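# Place blue-taped glass flask into free shaker clamp

## Task

Put the glass flask with the blue tape into an unoccupied clamp on the shaker, with its base pushed fully down into the clamp and the clamp's spring ring encircling its conical part. Do not grip it hard, lean hard on its rim, or rip the foil covering its opening. At the end every other flask must still be seated. Do not bend any clamp legs or pry spring rings off. Do not bump any flask hard or let any flask drop more than a few centimetres. Any of these breaches means failure.

## Robot and tools

Robot: two UR7e-type arms, left_arm and right_arm, each with a Robotiq 140 two-finger gripper and a wrist camera. left_arm's fingers are rigid. right_arm's fingers can fold at a hinge: a part held near the palm may be pulled in and squeezed harder than asked, or held loosely, and a fingertip pushed into a surface folds easily, so a move may pass the surface with little felt contact. Grip with the outer quarter of the pads for a predictable squeeze. Wrist joints are weak (about 12.8 N m spare), so avoid heavy leverage or twisting.

Frames: the scene frame has its origin at table height midway between the nominal bases, +z up, +x out over the table, left_arm on the +y side. left_arm's base sits near (-0.059, +0.376, 0) m and right_arm's near (-0.044, -0.364, 0) m, both almost unrotated. Reported end_effector_position, quaternion and velocities for each gripper are in that arm's own base frame; fixed cameras and the table use the scene frame. Motion offsets are along the axes of that arm's current Hand target. Gripper +z points along the fingers; the fingers open and close along its y axis. end_effector_position is the point between closed pads; fingertips stick out about 33 mm past it (9 mm when fully open).

Row layout (used by execute_actions and move): 18 numbers, both arms always included. Numbers 1-9 for left_arm: dx, dy, dz, rx, ry, rz, gripper position, force_limit, speed; numbers 10-18 the same for right_arm. The six pose numbers are an offset, not a pose, from that arm's Hand target at the start of the action or move, in the Hand target's own axes; 1.0 equals 0.6 m for dx-dz and 180 degrees for the rotation vector rx-rz. Range -1 to 1. Sending six zeros re-asks for the current Hand target. Gripper position: +1 fully open (140 mm), about -0.8 pads touch, -1 closes until blocked. force_limit -1 to +1 sets squeeze (about 14 N at -1, 40 N at 0, 58 N at +1 for a slow close); speed -1 to +1 sets finger speed (about 30 to 250 mm/s) and a fast close squeezes much harder. Both start at +1. Every call commands the gripper numbers, so resend the previous ones to leave a gripper alone. For a delicate glass flask use a slow close and low force_limit.

execute_actions(actions, cameras): actions is a list of actions; each action is up to 15 rows, one per 1/30 s step, every row counted from the same start pose; a short list repeats its last row. An empty list returns state and images. cameras picks images by name: cam_high, cam_left_wrist, cam_right_wrist, or ["all"].

move(target, speed, blend, stop_force, zero, blocking, cameras): straight-line path to one row or a list of up to 15 rows, all offsets from the starting Hand targets. speed in m/s (0.002-3.6, default 0.25). blend in m rounds corners in a list. stop_force in N (3-120) ends an arm's path on contact; use it slowly when approaching a clamp or the shaker; leave it out when backing off something pressed. zero resets the force baseline (default true). blocking=false returns early (not with stop_force). Paths do not avoid obstacles; avoid passing near an arm's own base. The result adds a move: line such as done, off_target, moving, held or fault, plus limits (paced = clipped pose, held = steps withheld).

wait(seconds 0-10), stop() brakes a running move, zoom_image(camera, region [x0,y0,x1,y1] pixels, max 504 each side), zero_wrist_force(arm), read_manual (licence text only), finished_scene(scene) ends the scene for good; call it only once the flask stays seated with no robot help.

Results: Hand target is the last commanded pose after clipping; grippers often rest a little short of it. object_status: 0 moving, 1 blocked while opening, 2 blocked while closing (holding something), 3 reached position or pads met. Check for 2 after a grip. position_measured is in counts: 3 open, ~75 = 100 mm, 139 = 60 mm, 200 = 20 mm, 230 pads met. Wrist force/torque are in the gripper's own axes, plus a peak-force line since the last shown reading. Wrist depth gives a 7x7 grid of distances in mm per wrist camera; glass may be seen through. Joint torques include arm weight. MOTOR HOT appears near 70 °C; at 85 °C the arm brakes for 30-60 s.

Orientation commands are clipped to 32 degrees from the measured one per step. The clearance check may hold commands that bring the arms close together.

Avoid: a force of about 150 N or joint overload stops an arm for 10 s; arms are stiff, so targets barely past a firm contact can fault. Never let the arms hit or squeeze each other. Don't drop the flask, release it while moving, knock flasks, press on the rim or foil, or leave anything off the table. Loose objects may occasionally be nudged by the environment.

Each tool is called by a JSON object that holds its "op" and its "data".

## Session

{"op": "execute_actions", "data": {"actions": []}}

Scene clock: 0.00 s.
left_arm: end_effector_position=(+0.4935, +0.0709, +0.2051) position_measured=3 object_status=3 end_effector_quat_wxyz=(-0.295, +0.295, +0.908, -0.050) | right_arm: end_effector_position=(+0.7914, -0.1517, +0.3381) position_measured=3 object_status=3 end_effector_quat_wxyz=(-0.306, +0.647, +0.055, +0.696)
Joint positions: left_arm=[-0.133 -1.123 1.194 -1.035 -1.563 0.492] | right_arm=[-0.744 -0.715 1.378 -4.259 -0.362 3.902]
Joint velocities: within noise
Joint torques (N m): no reading
Wrist force (N): no reading
Wrist torque (N m): no reading
Wrist force, peak (N): no reading
Wrist depth (mm): cam_left_wrist=[2053 541 600 405 371 344 1126 / 2021 1770 640 392 360 - 310 / 1944 1722 - 370 347 323 301 / 1915 127 394 365 339 321 287 / 87 104 - 349 329 147 114 / - 392 390 340 318 298 94 / - 353 362 326 - 288 278] | cam_right_wrist=[- - 4504 3552 - - - / - - 4003 3603 3655 2402 2357 / 2547 - 4203 3880 3002 2573 1789 / - 125 4203 1648 2067 138 1704 / - 117 1764 1466 3039 145 97 / - - 3318 2834 2156 1986 102 / - 3039 2473 2102 1828 1659 -]
Hand target: left_arm +0.4935, +0.0709, +0.2051; -0.295, +0.295, +0.908, -0.050 | right_arm +0.7914, -0.1517, +0.3381; -0.306, +0.647, +0.055, +0.696
Tool commands: left_gripper/position=+1.0 left_gripper/force_limit=+1.0 left_gripper/speed=+1.0 right_gripper/position=+1.0 right_gripper/force_limit=+1.0 right_gripper/speed=+1.0

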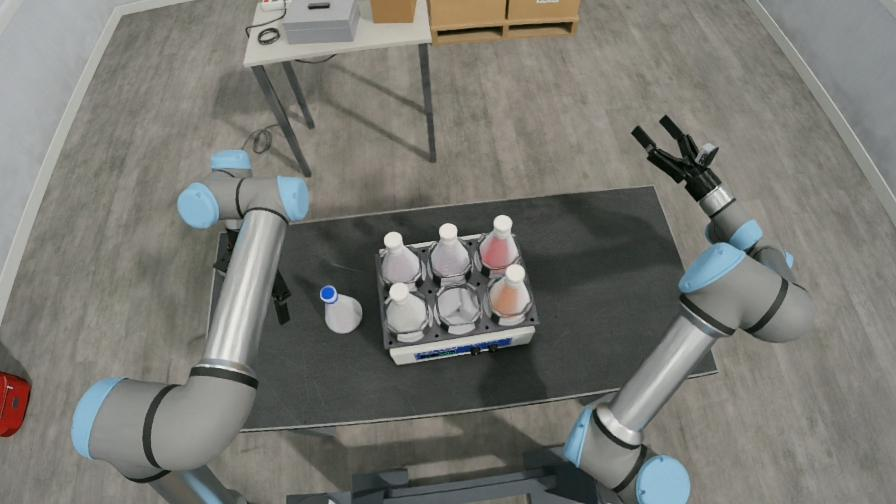

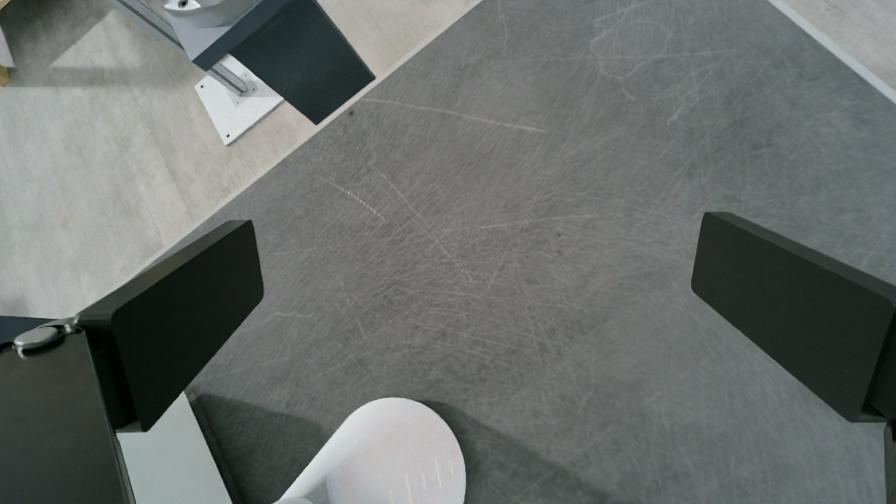

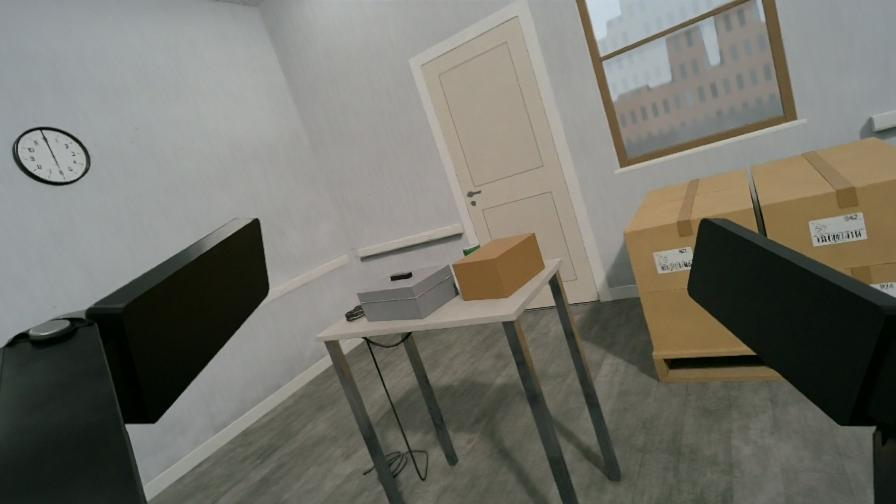

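{"op": "zoom_image", "data": {"camera": "cam_high", "region": [300, 200, 560, 370]}}

{"op": "zoom_image", "data": {"camera": "cam_high", "region": [310, 270, 390, 350]}}

{"op": "zoom_image", "data": {"camera": "cam_high", "region": [420, 260, 500, 350]}}

Scaled by 1.938 from the camera's 896x504 image, which has a finer 1280x720 frame.

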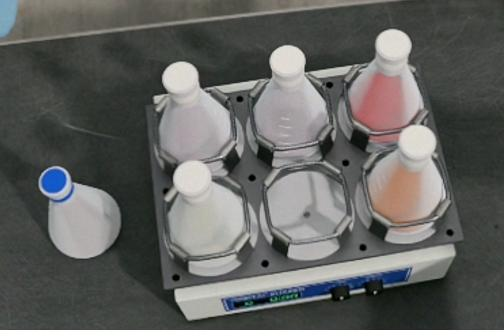

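Scaled by 6.300 from the camera's 896x504 image, which has a finer 1280x720 frame.

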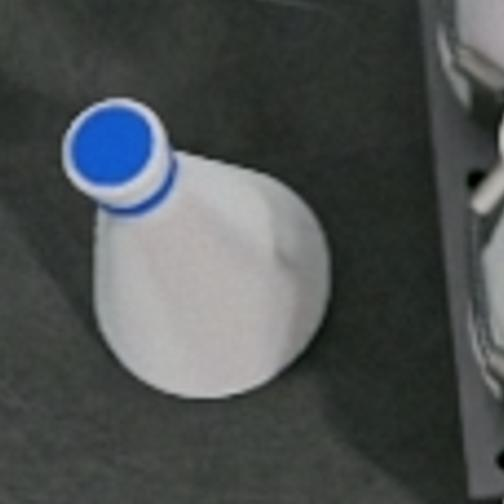

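Scaled by 5.600 from the camera's 896x504 image, which has a finer 1280x720 frame.

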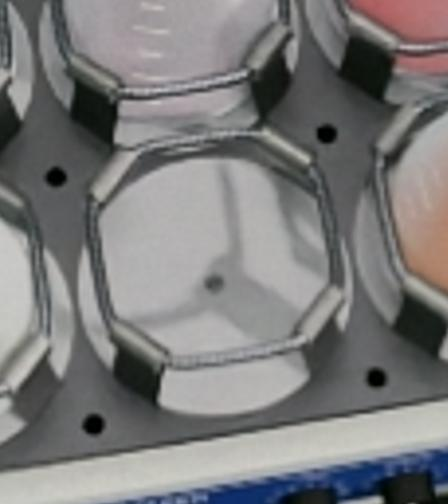

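{"op": "move", "data": {"target": [[0.101,-0.053,-0.165,0,0,0,1,-1,-1,0,0,0,0,0,0,1,1,1],[-0.092,-0.206,-0.1835,-0.0957,-0.1664,0.0246,1,-1,-1,0,0,0,0,0,0,1,1,1]], "blend": [0.04,0], "cameras": ["all"]}}

Scene clock: 23.90 s.
left_arm: end_effector_position=(+0.5292, -0.0710, +0.3003) position_measured=3 object_status=3 end_effector_quat_wxyz=(-0.002, +0.347, +0.938, +0.000) | right_arm: end_effector_position=(+0.7914, -0.1517, +0.3381) position_measured=3 object_status=3 end_effector_quat_wxyz=(-0.306, +0.647, +0.055, +0.696)
Joint positions: left_arm=[-0.385 -1.507 1.442 -1.502 -1.571 0.322] | right_arm=[-0.744 -0.715 1.378 -4.259 -0.362 3.902]
Joint torques (N m): left_arm=[5.58 -22.32 -18.98 -4.83 -0.88 -0.16] | right_arm=[-1.05 -55.45 -16.07 0.67 -1.08 0.04]
Wrist force (N): left_arm=[-0.2 -0.3 0.0] | right_arm=[-0.1 0.1 -0.1]
Wrist torque (N m): left_arm=[-0.03 0.20 0.15] | right_arm=[0.02 0.01 0.00]
Wrist force, peak (N): left_arm=[-1.9 1.0 2.5] | right_arm=[0.0 0.2 -0.6]
Wrist depth (mm): cam_left_wrist=[1222 396 401 391 395 394 - / 414 - 419 402 413 413 405 / 436 301 436 352 434 431 439 / 312 130 384 471 458 137 450 / - 111 326 460 487 486 - / - 314 333 503 514 1666 94 / - 340 348 552 1770 1770 -] | cam_right_wrist=[- - - 3275 - - - / - - - 3363 3408 2683 - / 3363 - - 3941 2933 2212 1828 / - 127 - 1425 3363 135 1704 / - 117 1911 1475 3076 145 97 / - - 3039 2771 2314 2137 102 / - 2627 2497 2050 1868 1828 -]
Hand target: left_arm +0.5292, -0.0710, +0.3003; -0.002, +0.346, +0.938, +0.000 | right_arm +0.7914, -0.1517, +0.3381; -0.306, +0.647, +0.055, +0.696
Off the commanded pose: left_arm 0.000 m, 0 deg | right_arm 0.000 m, 0 deg.
move: done
camera_calibration:
cam_left_wrist: T_world_to_cam=[[0.671296, 0.741149, -0.00770385, -0.288106], [0.70264, -0.633039, 0.324897, -0.507483], [0.235921, -0.223516, -0.945718, 0.289724], [0, 0, 0, 1]] pos_world=[0.48163, -0.0429697, 0.436657]

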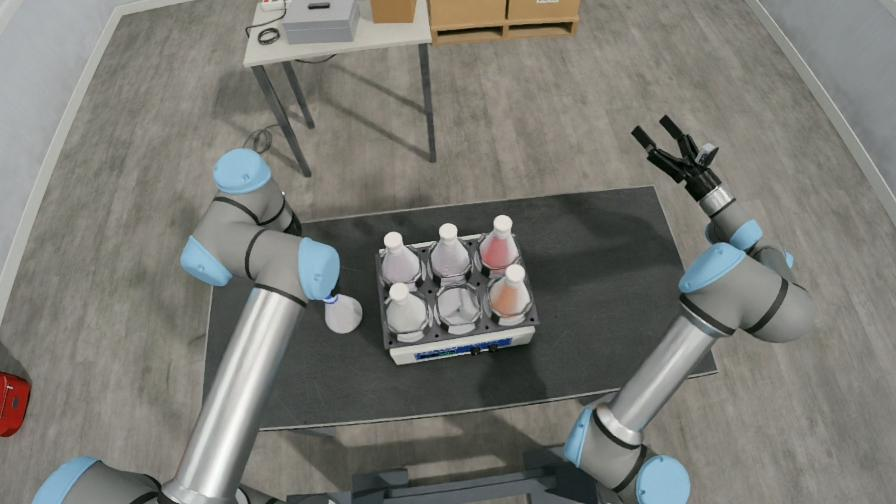

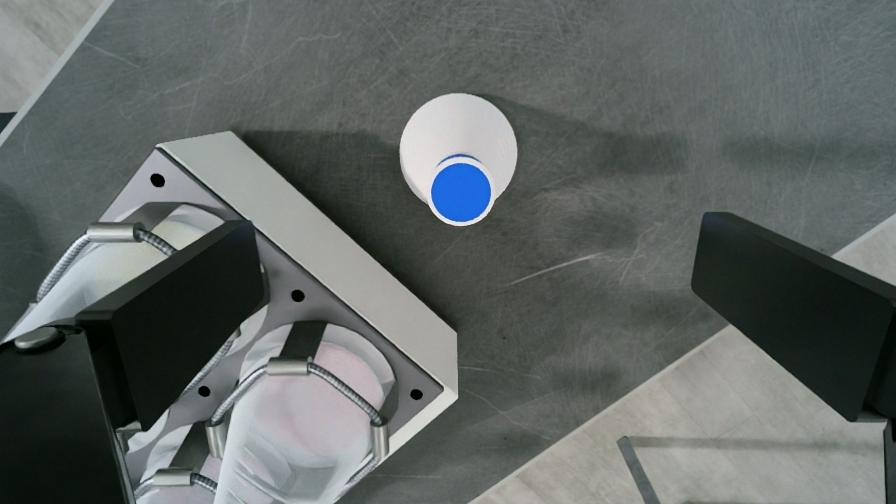

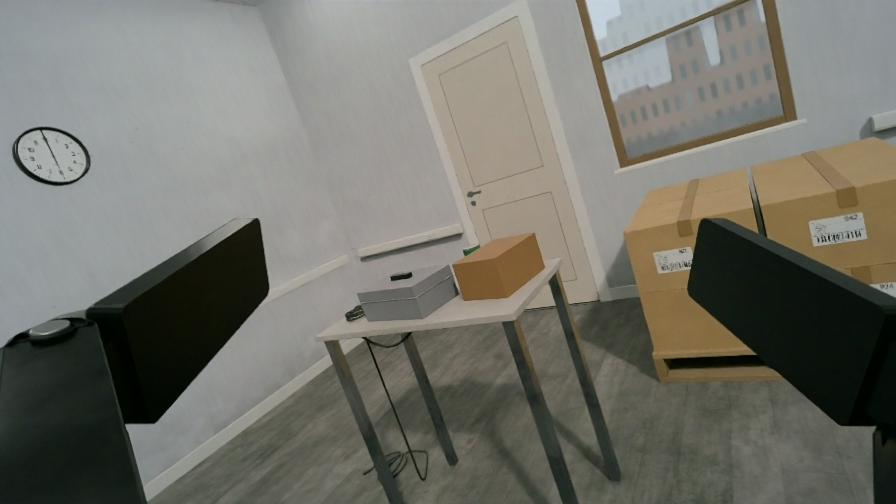

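{"op": "move", "data": {"target": [0.123,-0.059,-0.2,-0.517,0.094,0.738,1,-1,-1,0,0,0,0,0,0,1,1,1], "speed": 0.5, "cameras": ["all"]}}

Scene clock: 49.33 s.
left_arm: end_effector_position=(+0.4506, -0.0501, +0.4206) position_measured=3 object_status=3 end_effector_quat_wxyz=(+0.099, +0.808, -0.141, +0.563) end_effector_velocity=(+0.000, -0.001, +0.001) end_effector_angular_velocity=(-0.002, -0.001, -0.004) | right_arm: end_effector_position=(+0.7914, -0.1517, +0.3381) position_measured=3 object_status=3 end_effector_quat_wxyz=(-0.306, +0.647, +0.055, +0.696)
Joint positions: left_arm=[-0.544 -2.358 2.428 -2.853 -1.386 3.072] | right_arm=[-0.744 -0.715 1.378 -4.259 -0.362 3.902]
Joint velocities: left_arm=[0.001 0 -0.001 -0.001 -0.005 0] | right_arm=[within noise]
Joint torques (N m): left_arm=[9.79 -3.54 -20.5 -1.1 -0.98 1] | right_arm=[-0.21 -55.38 -15.87 0.49 -1.04 0.02]
Wrist force (N): left_arm=[-0.7 -0.2 -0.3] | right_arm=[0.1 0.1 -0.2]
Wrist torque (N m): left_arm=[-0.07 -0.10 0.14] | right_arm=[0.01 -0.03 0.00]
Wrist force, peak (N): left_arm=[0.0 -4.0 -0.4] | right_arm=[0.2 0.3 -0.6]
Wrist depth (mm): cam_left_wrist=[3948 3168 1574 2444 2730 - 2950 / - 1351 1466 2851 3468 3564 3168 / 3055 2646 2730 2516 2673 2916 417 / 2444 127 2231 2291 2251 136 487 / 87 111 675 682 468 419 114 / - 112 562 - 433 410 94 / - 531 - - 454 360 311] | cam_right_wrist=[- - - 3764 2834 - - / 2473 2655 - 3503 4003 - 2600 / 2771 3039 4585 2425 3275 2683 1814 / - 125 3821 1596 2156 135 1739 / - 117 1841 1466 3192 145 97 / - - 3275 2741 2252 2018 102 / - 2933 2547 2156 1814 1648 -]
Hand target: left_arm +0.4506, -0.0501, +0.4206; +0.099, +0.808, -0.141, +0.563 | right_arm +0.7914, -0.1517, +0.3381; -0.306, +0.647, +0.055, +0.696
Off the commanded pose: left_arm 0.000 m, 0 deg | right_arm 0.000 m, 0 deg.
move: done
camera_calibration:
cam_left_wrist: T_world_to_cam=[[-0.343834, -0.938629, -0.0274675, 0.131608], [-0.588848, 0.238304, -0.772314, 0.608986], [0.731462, -0.249373, -0.634647, 0.0712281], [0, 0, 0, 1]] pos_world=[0.351751, -0.00383062, 0.519148]

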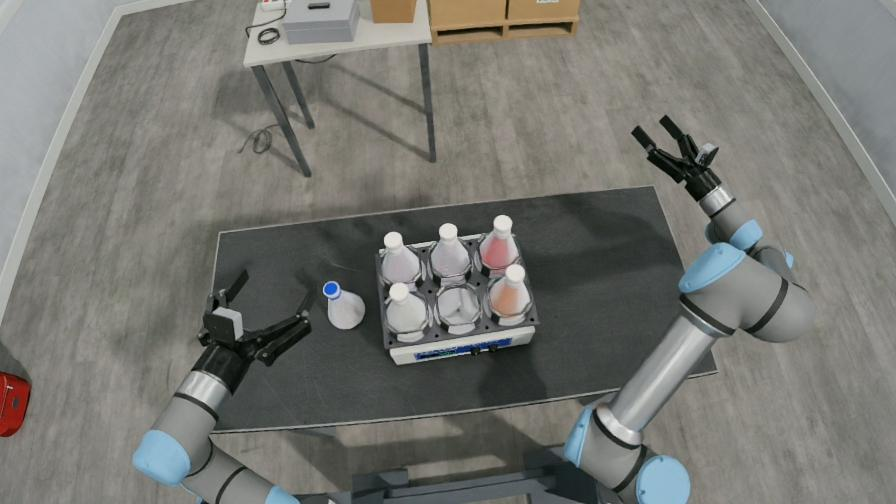

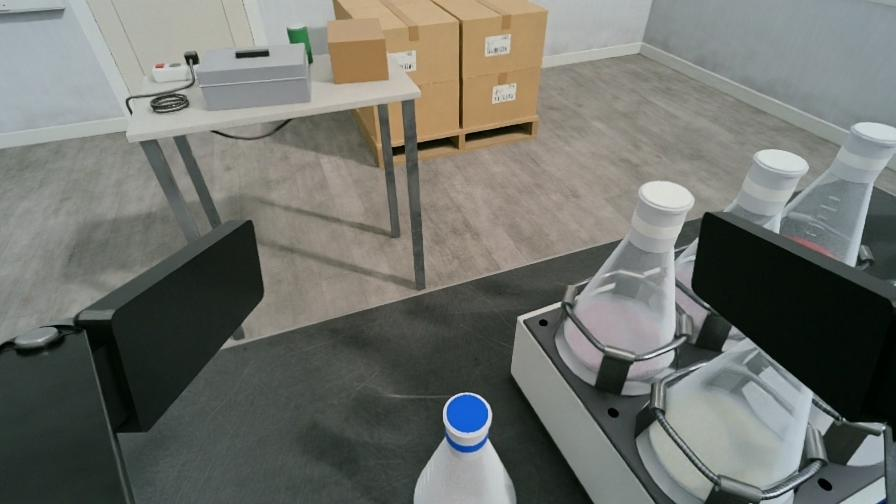

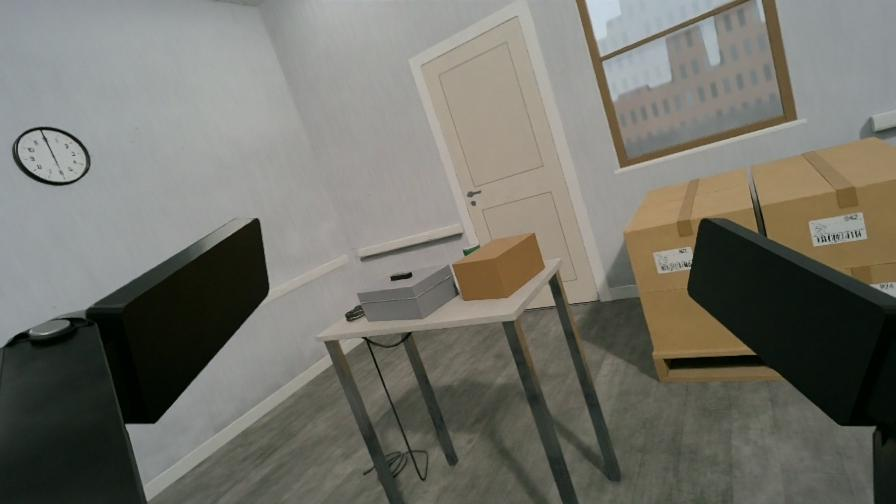

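{"op": "zoom_image", "data": {"camera": "cam_left_wrist", "region": [390, 370, 540, 504]}}

{"op": "zoom_image", "data": {"camera": "cam_left_wrist", "region": [520, 160, 840, 504]}}

Scaled by 3.360 from the camera's 896x504 image, which has a finer 1280x720 frame.

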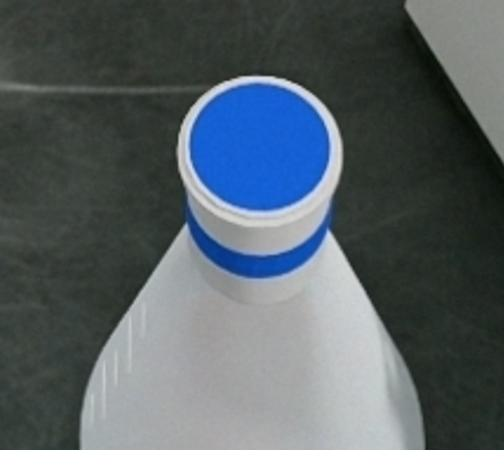

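Scaled by 1.465 from the camera's 896x504 image, which has a finer 1280x720 frame.

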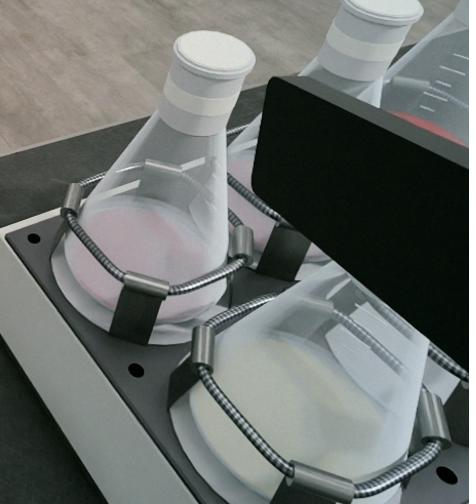

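{"op": "move", "data": {"target": [-0.282,0,0.1026,0,0,0,1,-1,-1,0,0,0,0,0,0,1,1,1], "cameras": ["cam_high","cam_left_wrist"]}}

Scene clock: 60.13 s.
left_arm: end_effector_position=(+0.4475, -0.0490, +0.2593) position_measured=3 object_status=3 end_effector_quat_wxyz=(+0.096, +0.811, -0.140, +0.560) | right_arm: end_effector_position=(+0.7914, -0.1517, +0.3381) position_measured=3 object_status=3 end_effector_quat_wxyz=(-0.306, +0.647, +0.055, +0.696)
Joint positions: left_arm=[-0.563 -2.105 2.8 -3.465 -1.364 3.063] | right_arm=[-0.744 -0.715 1.378 -4.259 -0.362 3.902]
Joint torques (N m): left_arm=[9.25 -5.64 -23.61 -1.08 -1.1 0.5] | right_arm=[-0.43 -55.42 -16.84 0.59 -1 0.09]
Wrist force (N): left_arm=[-0.7 -0.2 -0.2] | right_arm=[0.1 0.0 -0.2]
Wrist torque (N m): left_arm=[-0.07 -0.08 0.13] | right_arm=[0.01 -0.02 0.00]
Wrist force, peak (N): left_arm=[-17.8 4.7 9.3] | right_arm=[0.1 0.4 -0.4]
Wrist depth (mm): cam_left_wrist=[2820 1228 1358 2566 3614 4349 - / 3130 3130 3888 2759 3019 383 403 / 2491 2291 2444 2421 401 349 298 / 2193 120 551 279 384 146 305 / 87 111 461 - 378 297 114 / - 392 - - 387 298 94 / - 360 356 352 352 302 248] | cam_right_wrist=[- - 2449 3503 - 2834 - / - 2967 - 3552 2712 3076 - / 2379 3709 - 3764 3655 2522 1882 / - 126 - 1638 2193 135 1716 / - 117 1484 1466 3039 2067 97 / - - 3408 2802 2252 1986 102 / - 2866 2425 2102 1814 1670 -]
Hand target: left_arm +0.4475, -0.0490, +0.2591; +0.096, +0.811, -0.140, +0.559 (not the last commanded pose) | right_arm +0.7914, -0.1517, +0.3381; -0.306, +0.647, +0.055, +0.696
Off the commanded pose: left_arm 0.019 m, 1 deg | right_arm 0.000 m, 0 deg.
move: held (left_arm; a check stopped the path); limits=held
pose unreachable (left arm): on one or more control steps of this call, first in action 0 (counted from 0), this arm could not follow its commanded pose, so it was not sent that pose on those steps. It may still have moved: this result reports where it is.
cause: moving toward the commanded pose would bring two parts of the arm too close to each other (joints 3 (elbow) and 4 (wrist 1) lie between them).
camera_calibration:
cam_left_wrist: T_world_to_cam=[[-0.338803, -0.940393, -0.0295477, 0.1254], [-0.597137, 0.239192, -0.765647, 0.484242], [0.727076, -0.24176, -0.642583, -0.0242568], [0, 0, 0, 1]] pos_world=[0.349281, -0.00376658, 0.358877]
Images, in order (width x height): cam_high 896x504, cam_left_wrist 896x504.

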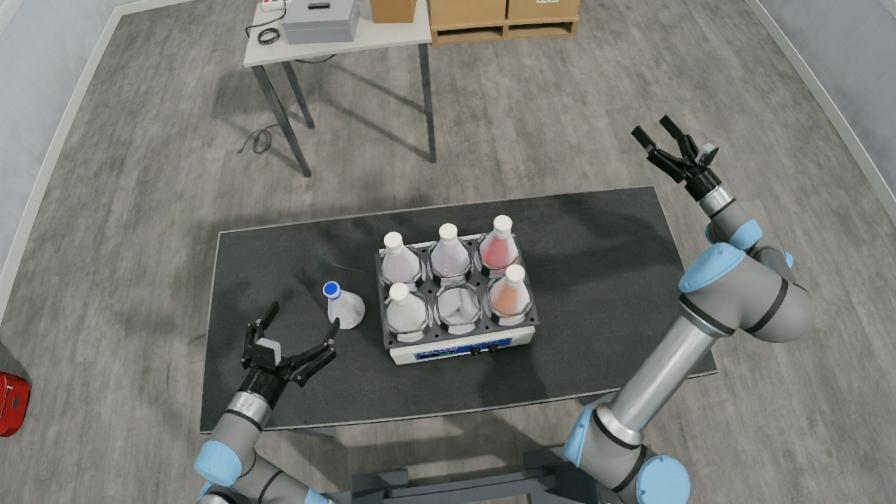

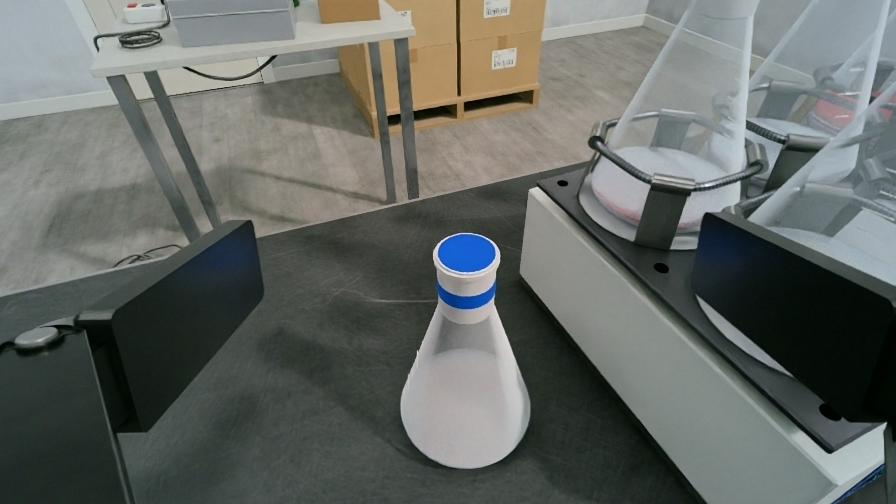

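{"op": "move", "data": {"target": [[0.04,0,0.11,0,0,0,1,-1,-1,0,0,0,0,0,0,1,1,1],[-0.108,-0.006,0.234,0,0,0,1,-1,-1,0,0,0,0,0,0,1,1,1]], "speed": 0.15, "blend": [0.03,0], "cameras": ["cam_high","cam_left_wrist"]}}

Scene clock: 73.57 s.
left_arm: end_effector_position=(+0.5507, -0.0816, +0.1486) position_measured=3 object_status=3 end_effector_quat_wxyz=(+0.096, +0.811, -0.140, +0.559) | right_arm: end_effector_position=(+0.7914, -0.1517, +0.3381) position_measured=3 object_status=3 end_effector_quat_wxyz=(-0.306, +0.647, +0.055, +0.696)
Joint positions: left_arm=[-0.446 -1.182 2.635 -4.229 -1.473 3.105] | right_arm=[-0.744 -0.715 1.378 -4.259 -0.362 3.902]
Joint torques (N m): left_arm=[-11.14 -11.75 -2.87 -4.84 1.14 -0.46] | right_arm=[-0.57 -54.81 -16.22 0.57 -1 0.12]
Wrist force (N): left_arm=[-0.6 -0.2 -0.1] | right_arm=[0.0 0.0 -0.3]
Wrist torque (N m): left_arm=[-0.05 -0.11 0.14] | right_arm=[0.00 -0.02 0.01]
Wrist force, peak (N): left_arm=[-2.4 -0.5 0.9] | right_arm=[0.0 0.2 -0.6]
Wrist depth (mm): cam_left_wrist=[1141 3168 2950 2467 3468 3515 210 / 2820 2820 2851 2646 2730 217 203 / 2231 2231 2291 469 251 211 168 / 374 120 371 115 107 136 152 / 87 111 316 298 296 245 114 / - 268 275 272 273 250 98 / - 243 242 230 235 235 202] | cam_right_wrist=[2655 - 4203 3076 - - - / - - - 3764 3603 - 2547 / - 3114 - 3114 3709 2335 1814 / 2402 126 - 1492 3318 135 1739 / - 117 1586 1484 3002 135 97 / - - 3152 2866 2272 2034 101 / - 2802 2473 2252 1801 1670 -]
Hand target: left_arm +0.5507, -0.0816, +0.1486; +0.096, +0.811, -0.140, +0.559 | right_arm +0.7914, -0.1517, +0.3381; -0.306, +0.647, +0.055, +0.696
Off the commanded pose: left_arm 0.000 m, 0 deg | right_arm 0.000 m, 0 deg.
move: done
camera_calibration:
cam_left_wrist: T_world_to_cam=[[-0.338675, -0.940434, -0.0297065, 0.126418], [-0.597431, 0.239327, -0.765375, 0.469057], [0.726894, -0.241466, -0.642899, -0.178071], [0, 0, 0, 1]] pos_world=[0.452482, -0.0363682, 0.248278]
Images, in order (width x height): cam_high 896x504, cam_left_wrist 896x504.

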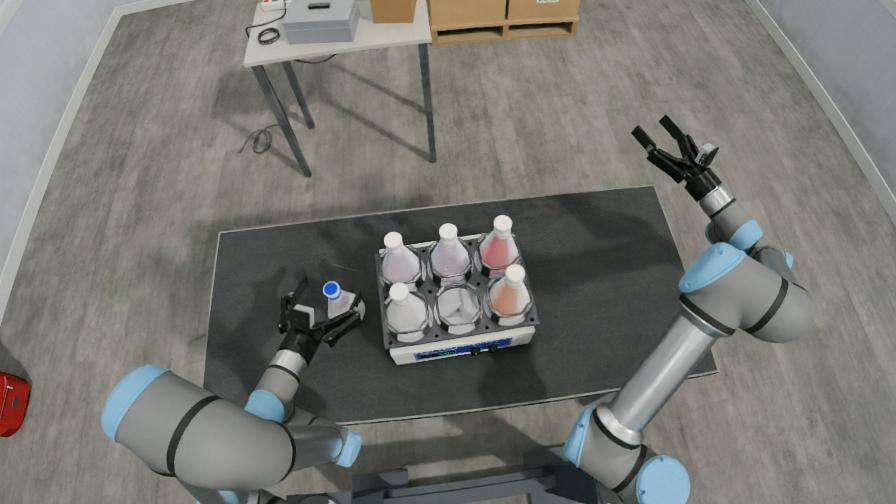

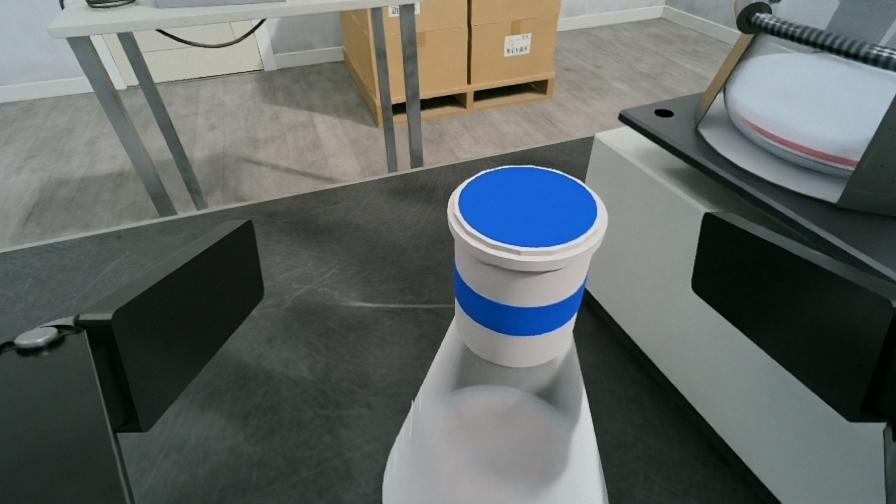

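{"op": "move", "data": {"target": [-0.0047,0.0157,0.0017,0,0,0,1,-1,-1,0,0,0,0,0,0,1,1,1], "speed": 0.05, "cameras": ["cam_left_wrist"]}}

{"op": "move", "data": {"target": [0,0,0,0,0,0,-0.2,-1,-0.5,0,0,0,0,0,0,1,1,1], "cameras": ["cam_left_wrist"]}}

Scene clock: 79.60 s.
left_arm: end_effector_position=(+0.5474, -0.0906, +0.1455) position_measured=3 object_status=3 end_effector_quat_wxyz=(+0.096, +0.811, -0.140, +0.559) end_effector_velocity=(-0.001, +0.000, -0.001) end_effector_angular_velocity=(+0.002, +0.003, -0.003) | right_arm: end_effector_position=(+0.7914, -0.1517, +0.3381) position_measured=3 object_status=3 end_effector_quat_wxyz=(-0.306, +0.647, +0.055, +0.696)
Joint positions: left_arm=[-0.485 -1.169 2.646 -4.251 -1.436 3.091] | right_arm=[-0.744 -0.715 1.378 -4.259 -0.362 3.902]
Joint velocities: left_arm=[0.003 0.001 0 0.002 -0.005 0.002] | right_arm=[within noise]
Joint torques (N m): left_arm=[12.06 -28.82 -10.89 -1.04 -1.05 0.98] | right_arm=[-0.45 -55.04 -16.34 0.65 -1.02 0.12]
Wrist force (N): left_arm=[-0.5 -0.4 -0.5] | right_arm=[0.1 0.1 -0.3]
Wrist torque (N m): left_arm=[-0.09 -0.12 0.23] | right_arm=[0.02 -0.02 0.00]
Wrist force, peak (N): left_arm=[-0.8 -0.5 -0.4] | right_arm=[0.1 0.1 -0.5]
Wrist depth (mm): cam_left_wrist=[1047 3208 2851 2467 3666 201 155 / 2789 2916 2759 2701 2701 206 153 / 2291 2193 2312 115 249 189 160 / 376 127 - 102 280 146 143 / 87 112 303 122 292 223 114 / - 265 269 277 268 226 99 / - 242 241 - 231 230 187] | cam_right_wrist=[- - - 3192 - - - / 3318 - - 3503 - - 2627 / 2834 - - 4003 4134 2573 1801 / - 126 - 1627 1925 135 1693 / - 117 1693 1466 3039 145 97 / - 3941 3503 3114 2232 2067 101 / - 3233 2497 2232 1841 1576 -]
Hand target: left_arm +0.5475, -0.0905, +0.1456; +0.096, +0.811, -0.140, +0.559 | right_arm +0.7914, -0.1517, +0.3381; -0.306, +0.647, +0.055, +0.696
Off the commanded pose: left_arm 0.000 m, 0 deg | right_arm 0.000 m, 0 deg.
move: done
camera_calibration:
cam_left_wrist: T_world_to_cam=[[-0.33881, -0.940389, -0.0295843, 0.116778], [-0.597396, 0.239314, -0.765406, 0.466858], [0.72686, -0.241654, -0.642867, -0.179839], [0, 0, 0, 1]] pos_world=[0.449183, -0.0453673, 0.245178]
Images, in order (width x height): cam_left_wrist 896x504.

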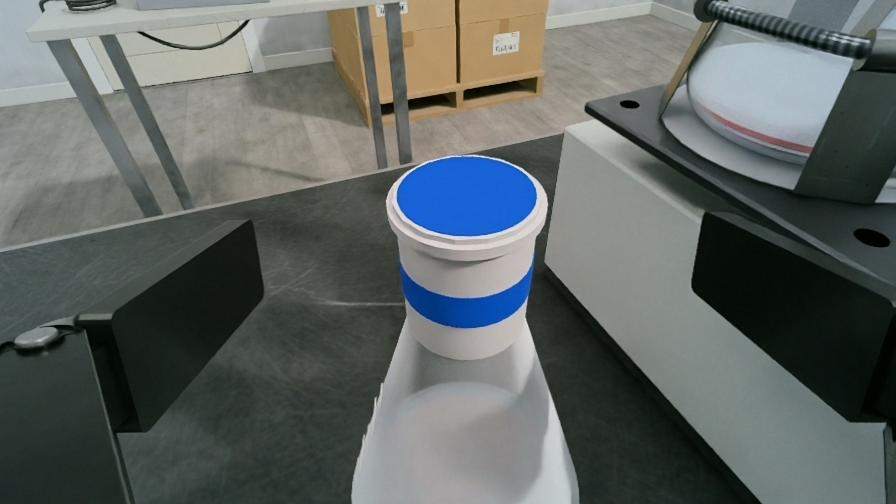

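Scene clock: 80.97 s.
left_arm: end_effector_position=(+0.5475, -0.0905, +0.1456) position_measured=154 object_status=0 end_effector_quat_wxyz=(+0.096, +0.811, -0.140, +0.559) | right_arm: end_effector_position=(+0.7914, -0.1517, +0.3381) position_measured=3 object_status=3 end_effector_quat_wxyz=(-0.306, +0.647, +0.055, +0.696)
Joint positions: left_arm=[-0.485 -1.169 2.646 -4.251 -1.436 3.091] | right_arm=[-0.744 -0.715 1.378 -4.259 -0.362 3.902]
Joint torques (N m): left_arm=[12.8 -35.03 -12.55 -0.72 -0.96 1.1] | right_arm=[-0.78 -55.08 -16.74 0.61 -0.96 0.22]
Wrist force (N): left_arm=[-0.6 -0.2 -0.5] | right_arm=[0.1 0.1 -0.3]
Wrist torque (N m): left_arm=[-0.05 -0.16 0.23] | right_arm=[0.02 -0.03 0.00]
Wrist force, peak (N): left_arm=[-0.6 -0.5 -0.6] | right_arm=[0.1 0.0 -0.5]
Wrist depth (mm): cam_left_wrist=[1083 3290 2566 2619 3333 3515 155 / 2820 2851 2759 2646 2851 206 153 / 2231 2193 2376 115 246 188 160 / 371 353 125 104 126 201 154 / 328 - 91 125 127 86 152 / - 71 - 277 268 - 68 / - - - - - - -] | cam_right_wrist=[3880 3603 - 3318 - - - / - - - 4068 - - - / - - 3764 3455 3821 2232 1789 / - 125 3552 1425 2137 135 1693 / - 117 1659 1475 3114 2119 97 / - - 3318 2741 2002 2018 101 / - 2802 2449 2137 1764 1681 -]
Hand target: left_arm +0.5475, -0.0905, +0.1456; +0.096, +0.811, -0.140, +0.559 | right_arm +0.7914, -0.1517, +0.3381; -0.306, +0.647, +0.055, +0.696
Off the commanded pose: left_arm 0.000 m, 0 deg | right_arm 0.000 m, 0 deg.
move: done
camera_calibration:
cam_left_wrist: T_world_to_cam=[[-0.338741, -0.940413, -0.0296462, 0.116892], [-0.597359, 0.239301, -0.765439, 0.46696], [0.726923, -0.241576, -0.642825, -0.179859], [0, 0, 0, 1]] pos_world=[0.449282, -0.0452676, 0.245278]
Images, in order (width x height): cam_left_wrist 896x504.

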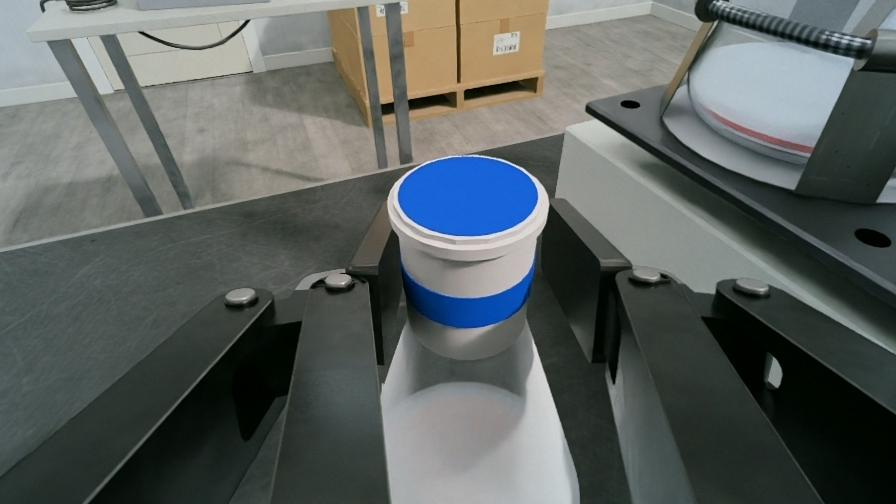

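{"op": "move", "data": {"target": [0,0,0,0,0,0,-1,-1,-1,0,0,0,0,0,0,1,1,1]}}

{"op": "wait", "data": {"seconds": 1, "cameras": ["cam_left_wrist"]}}

Scene clock: 85.83 s.
left_arm: end_effector_position=(+0.5475, -0.0905, +0.1456) position_measured=178 object_status=2 end_effector_quat_wxyz=(+0.096, +0.811, -0.140, +0.559) | right_arm: end_effector_position=(+0.7914, -0.1517, +0.3381) position_measured=3 object_status=3 end_effector_quat_wxyz=(-0.306, +0.647, +0.055, +0.696)
Joint positions: left_arm=[-0.485 -1.169 2.646 -4.251 -1.436 3.091] | right_arm=[-0.744 -0.715 1.378 -4.259 -0.362 3.902]
Joint torques (N m): left_arm=[10.81 -35 -12.61 -0.94 -1.06 1.02] | right_arm=[-0.31 -54.58 -17.14 0.47 -0.99 0.19]
Wrist force (N): left_arm=[0.7 0.2 -1.1] | right_arm=[0.1 0.1 -0.2]
Wrist torque (N m): left_arm=[-0.07 -0.20 0.08] | right_arm=[0.01 -0.01 0.00]
Wrist force, peak (N): left_arm=[0.7 0.2 -1.1] | right_arm=[0.2 0.1 -0.6]
Wrist depth (mm): cam_left_wrist=[1121 3208 2444 2592 3468 3248 155 / 2916 2820 2730 2701 2851 207 153 / 2312 2156 2333 115 243 188 160 / 372 373 381 105 123 201 154 / 318 - 89 114 92 82 156 / - 71 - 279 - - 68 / - 67 - 231 - - -] | cam_right_wrist=[- - - 2899 - 2449 - / 3880 - 3076 3941 - - - / 2683 3002 - 3363 3880 2314 1828 / - 125 - 3503 2252 135 1693 / - 117 1751 1441 3002 135 97 / - - 3503 3039 2252 2018 101 / - 2834 2547 2156 1801 1648 -]
Hand target: left_arm +0.5475, -0.0905, +0.1456; +0.096, +0.811, -0.140, +0.559 | right_arm +0.7914, -0.1517, +0.3381; -0.306, +0.647, +0.055, +0.696
Off the commanded pose: left_arm 0.000 m, 0 deg | right_arm 0.000 m, 0 deg.
move: done

Scene clock: 86.83 s.
left_arm: end_effector_position=(+0.5475, -0.0905, +0.1456) position_measured=178 object_status=2 end_effector_quat_wxyz=(+0.096, +0.811, -0.140, +0.559) | right_arm: end_effector_position=(+0.7914, -0.1517, +0.3381) position_measured=3 object_status=3 end_effector_quat_wxyz=(-0.306, +0.647, +0.055, +0.696)
Joint positions: left_arm=[-0.485 -1.169 2.646 -4.251 -1.436 3.091] | right_arm=[-0.744 -0.715 1.378 -4.259 -0.362 3.902]
Joint torques (N m): left_arm=[9.64 -32.09 -12.56 -1.12 -0.98 0.92] | right_arm=[-0.17 -54.62 -16.69 0.54 -1.02 0.24]
Wrist force (N): left_arm=[1.0 -0.2 -0.6] | right_arm=[0.1 0.2 -0.2]
Wrist torque (N m): left_arm=[-0.16 -0.25 0.08] | right_arm=[0.03 -0.03 0.01]
Wrist force, peak (N): left_arm=[0.8 -0.3 -1.1] | right_arm=[0.1 0.2 -0.5]
Wrist depth (mm): cam_left_wrist=[1074 3248 2592 2354 3948 3290 155 / 2730 2851 2646 2619 2592 207 153 / 2271 2231 2354 116 245 189 161 / 377 369 370 105 123 201 154 / 318 - 89 114 92 82 156 / - 71 - 269 - - 68 / - 67 - - - - -] | cam_right_wrist=[3114 - 4068 3821 - - - / - 4003 4850 3655 3152 - - / 2655 - 4134 3552 3152 2497 1739 / - 125 - 4348 3233 135 1739 / - 117 1484 1458 2967 2102 97 / - - 3192 2802 2156 2212 102 / - 3002 2193 2102 1814 1659 -]
Hand target: left_arm +0.5475, -0.0905, +0.1456; +0.096, +0.811, -0.140, +0.559 | right_arm +0.7914, -0.1517, +0.3381; -0.306, +0.647, +0.055, +0.696
Tool commands: left_gripper/position=-1.0 left_gripper/force_limit=-1.0 left_gripper/speed=-1.0 right_gripper/position=+1.0 right_gripper/force_limit=+1.0 right_gripper/speed=+1.0
Off the commanded pose: left_arm 0.000 m, 0 deg | right_arm 0.000 m, 0 deg.
wait: 1.00 s; at rest by 0.17 s
camera_calibration:
cam_left_wrist: T_world_to_cam=[[-0.338741, -0.940413, -0.0296462, 0.116892], [-0.597359, 0.239301, -0.765439, 0.46696], [0.726923, -0.241576, -0.642825, -0.179859], [0, 0, 0, 1]] pos_world=[0.449282, -0.0452676, 0.245278]
Images, in order (width x height): cam_left_wrist 896x504.

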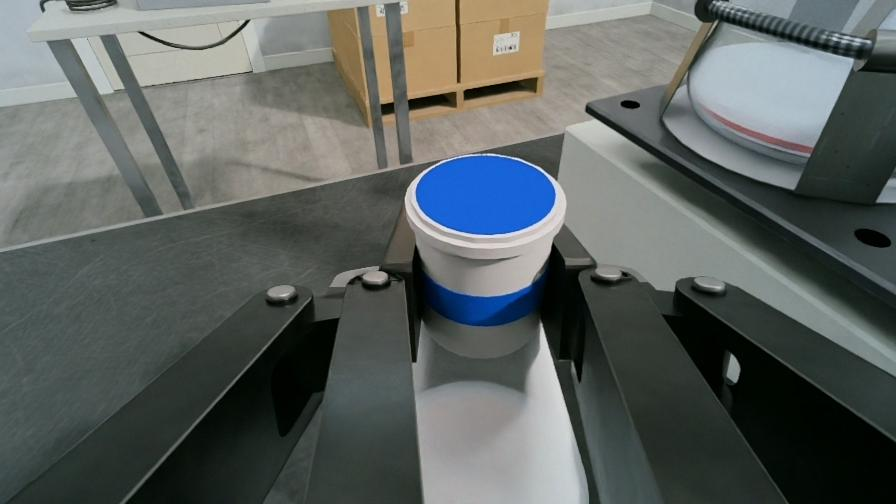

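{"op": "move", "data": {"target": [0.047,0,-0.0171,0,0,0,-1,-1,-1,0,0,0,0,0,0,1,1,1], "speed": 0.05, "cameras": ["cam_left_wrist"]}}

{"op": "move", "data": {"target": [0.283,0,-0.103,0,0,0,-1,-1,-1,0,0,0,0,0,0,1,1,1], "speed": 0.15, "cameras": ["cam_high","cam_left_wrist"]}}

Scene clock: 91.33 s.
left_arm: end_effector_position=(+0.5479, -0.0907, +0.1757) position_measured=178 object_status=2 end_effector_quat_wxyz=(+0.096, +0.811, -0.140, +0.559) | right_arm: end_effector_position=(+0.7914, -0.1517, +0.3381) position_measured=3 object_status=3 end_effector_quat_wxyz=(-0.306, +0.647, +0.055, +0.696)
Joint positions: left_arm=[-0.485 -1.314 2.639 -4.099 -1.436 3.091] | right_arm=[-0.744 -0.715 1.378 -4.259 -0.362 3.902]
Joint torques (N m): left_arm=[11.88 -15.94 -6.16 -4.77 -0.99 -0.75] | right_arm=[-0.5 -54.6 -17.48 0.55 -1.15 0.22]
Wrist force (N): left_arm=[-3.0 -0.3 0.7] | right_arm=[0.2 0.2 -0.1]
Wrist torque (N m): left_arm=[-0.08 -0.08 0.22] | right_arm=[0.04 -0.04 0.01]
Wrist force, peak (N): left_arm=[-4.0 -0.5 0.9] | right_arm=[0.2 0.4 -0.4]
Wrist depth (mm): cam_left_wrist=[1130 1106 1205 2491 3515 3377 240 / 2820 3055 2730 2619 2619 240 247 / 2312 2175 2312 116 242 218 165 / 1929 416 - 105 115 196 180 / 343 - 89 114 92 82 160 / - 71 - 311 - - 68 / - 67 - - - - -] | cam_right_wrist=[2741 - 4348 3233 3603 - 2272 / 2899 3039 - 3655 3076 - 2655 / 2547 - - 4758 3192 2449 1801 / - 125 - 1425 3275 135 1896 / - 117 1606 1417 3114 2137 97 / - - 3275 2834 2232 2067 102 / - 3002 2473 2102 1814 1596 -]
Hand target: left_arm +0.5479, -0.0907, +0.1756; +0.096, +0.811, -0.140, +0.559 | right_arm +0.7914, -0.1517, +0.3381; -0.306, +0.647, +0.055, +0.696
Off the commanded pose: left_arm 0.000 m, 0 deg | right_arm 0.000 m, 0 deg.
move: done
camera_calibration:
cam_left_wrist: T_world_to_cam=[[-0.33882, -0.940384, -0.0296574, 0.117772], [-0.59722, 0.239322, -0.765541, 0.490253], [0.727, -0.241669, -0.642703, -0.160921], [0, 0, 0, 1]] pos_world=[0.449682, -0.0454673, 0.275377]
Images, in order (width x height): cam_left_wrist 896x504.

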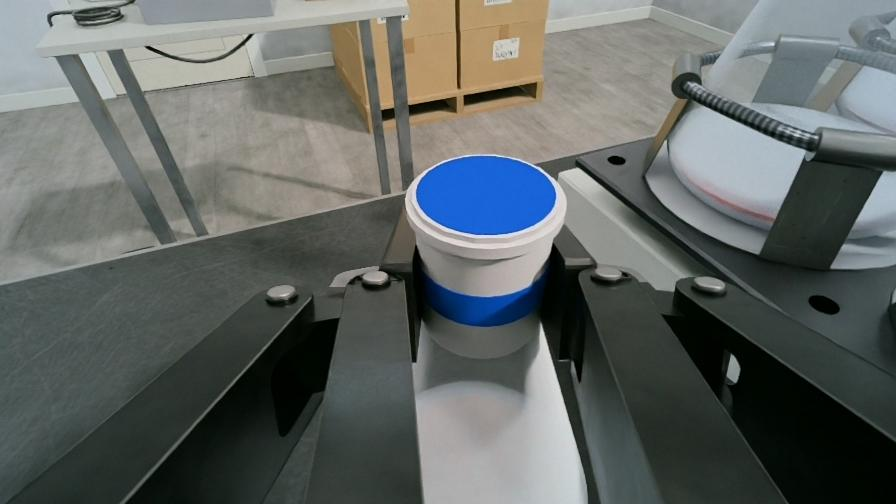

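Scene clock: 93.00 s.
left_arm: end_effector_position=(+0.5503, -0.0917, +0.3563) position_measured=178 object_status=2 end_effector_quat_wxyz=(+0.096, +0.811, -0.140, +0.559) | right_arm: end_effector_position=(+0.7914, -0.1517, +0.3381) position_measured=3 object_status=3 end_effector_quat_wxyz=(-0.306, +0.647, +0.055, +0.696)
Joint positions: left_arm=[-0.484 -1.897 2.406 -3.284 -1.437 3.092] | right_arm=[-0.744 -0.715 1.378 -4.259 -0.362 3.902]
Joint torques (N m): left_arm=[-10.46 -7.02 -29.62 -1.77 0.87 -0.05] | right_arm=[-0.3 -55.13 -17.31 0.55 -1 0.19]
Wrist force (N): left_arm=[-2.8 0.0 0.8] | right_arm=[0.1 0.3 -0.6]
Wrist torque (N m): left_arm=[-0.01 -0.08 0.22] | right_arm=[0.06 -0.02 0.00]
Wrist force, peak (N): left_arm=[-5.7 -0.3 1.4] | right_arm=[0.1 0.3 -0.6]
Wrist depth (mm): cam_left_wrist=[2851 1458 1316 2619 3055 3468 - / 1372 1228 2883 2883 3333 3208 3019 / 2820 2673 2673 116 2333 2592 2646 / 2231 2138 2212 105 114 236 402 / 1887 - 89 114 92 82 374 / - 71 - 535 - - 68 / - 67 - - - - -] | cam_right_wrist=[- - - - - 2119 - / 3039 3552 - 3275 3076 2402 2050 / 2866 - 5604 3363 3152 2314 1854 / - 125 - 1586 3764 135 1716 / - 117 1670 1433 3076 144 97 / - - 3408 2741 2212 1986 102 / - 2627 2497 2084 1801 1659 -]
Hand target: left_arm +0.5503, -0.0918, +0.3563; +0.096, +0.811, -0.140, +0.559 | right_arm +0.7914, -0.1517, +0.3381; -0.306, +0.647, +0.055, +0.696
Off the commanded pose: left_arm 0.000 m, 0 deg | right_arm 0.000 m, 0 deg.
move: done
camera_calibration:
cam_left_wrist: T_world_to_cam=[[-0.338676, -0.940437, -0.0296224, 0.122917], [-0.597281, 0.23921, -0.765528, 0.630199], [0.727017, -0.241573, -0.64272, -0.0468307], [0, 0, 0, 1]] pos_world=[0.452082, -0.0464675, 0.455977]
Images, in order (width x height): cam_high 896x504, cam_left_wrist 896x504.

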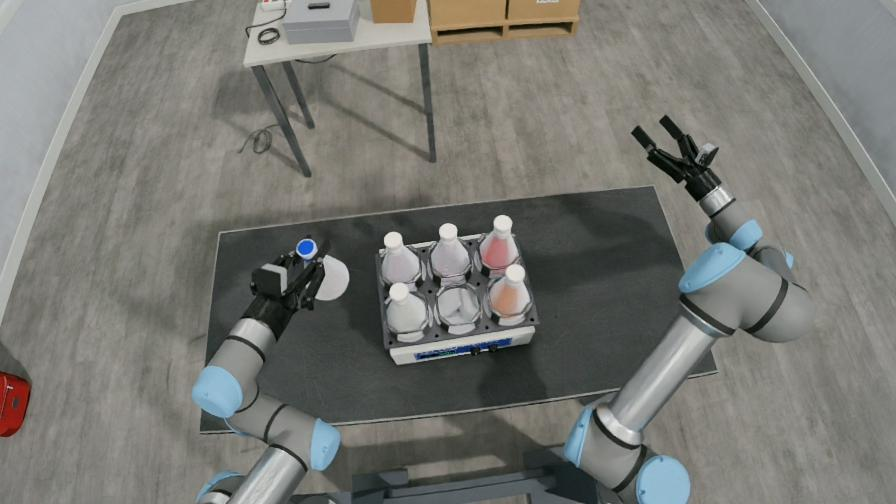

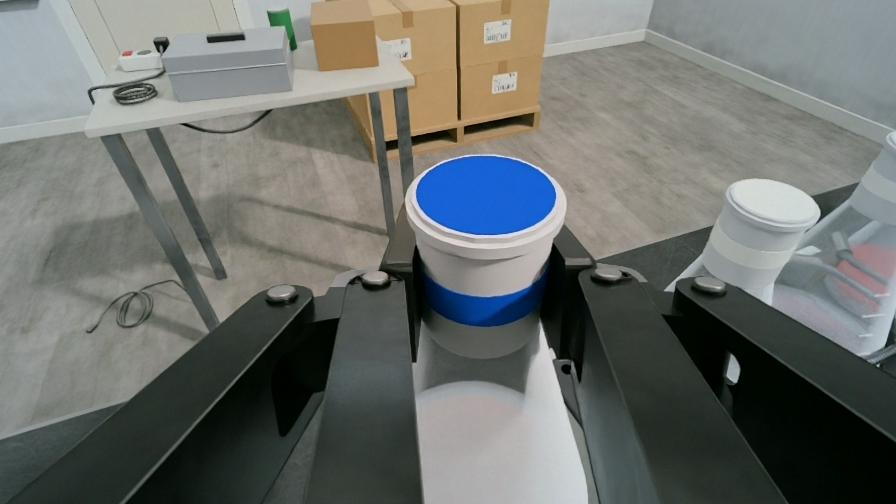

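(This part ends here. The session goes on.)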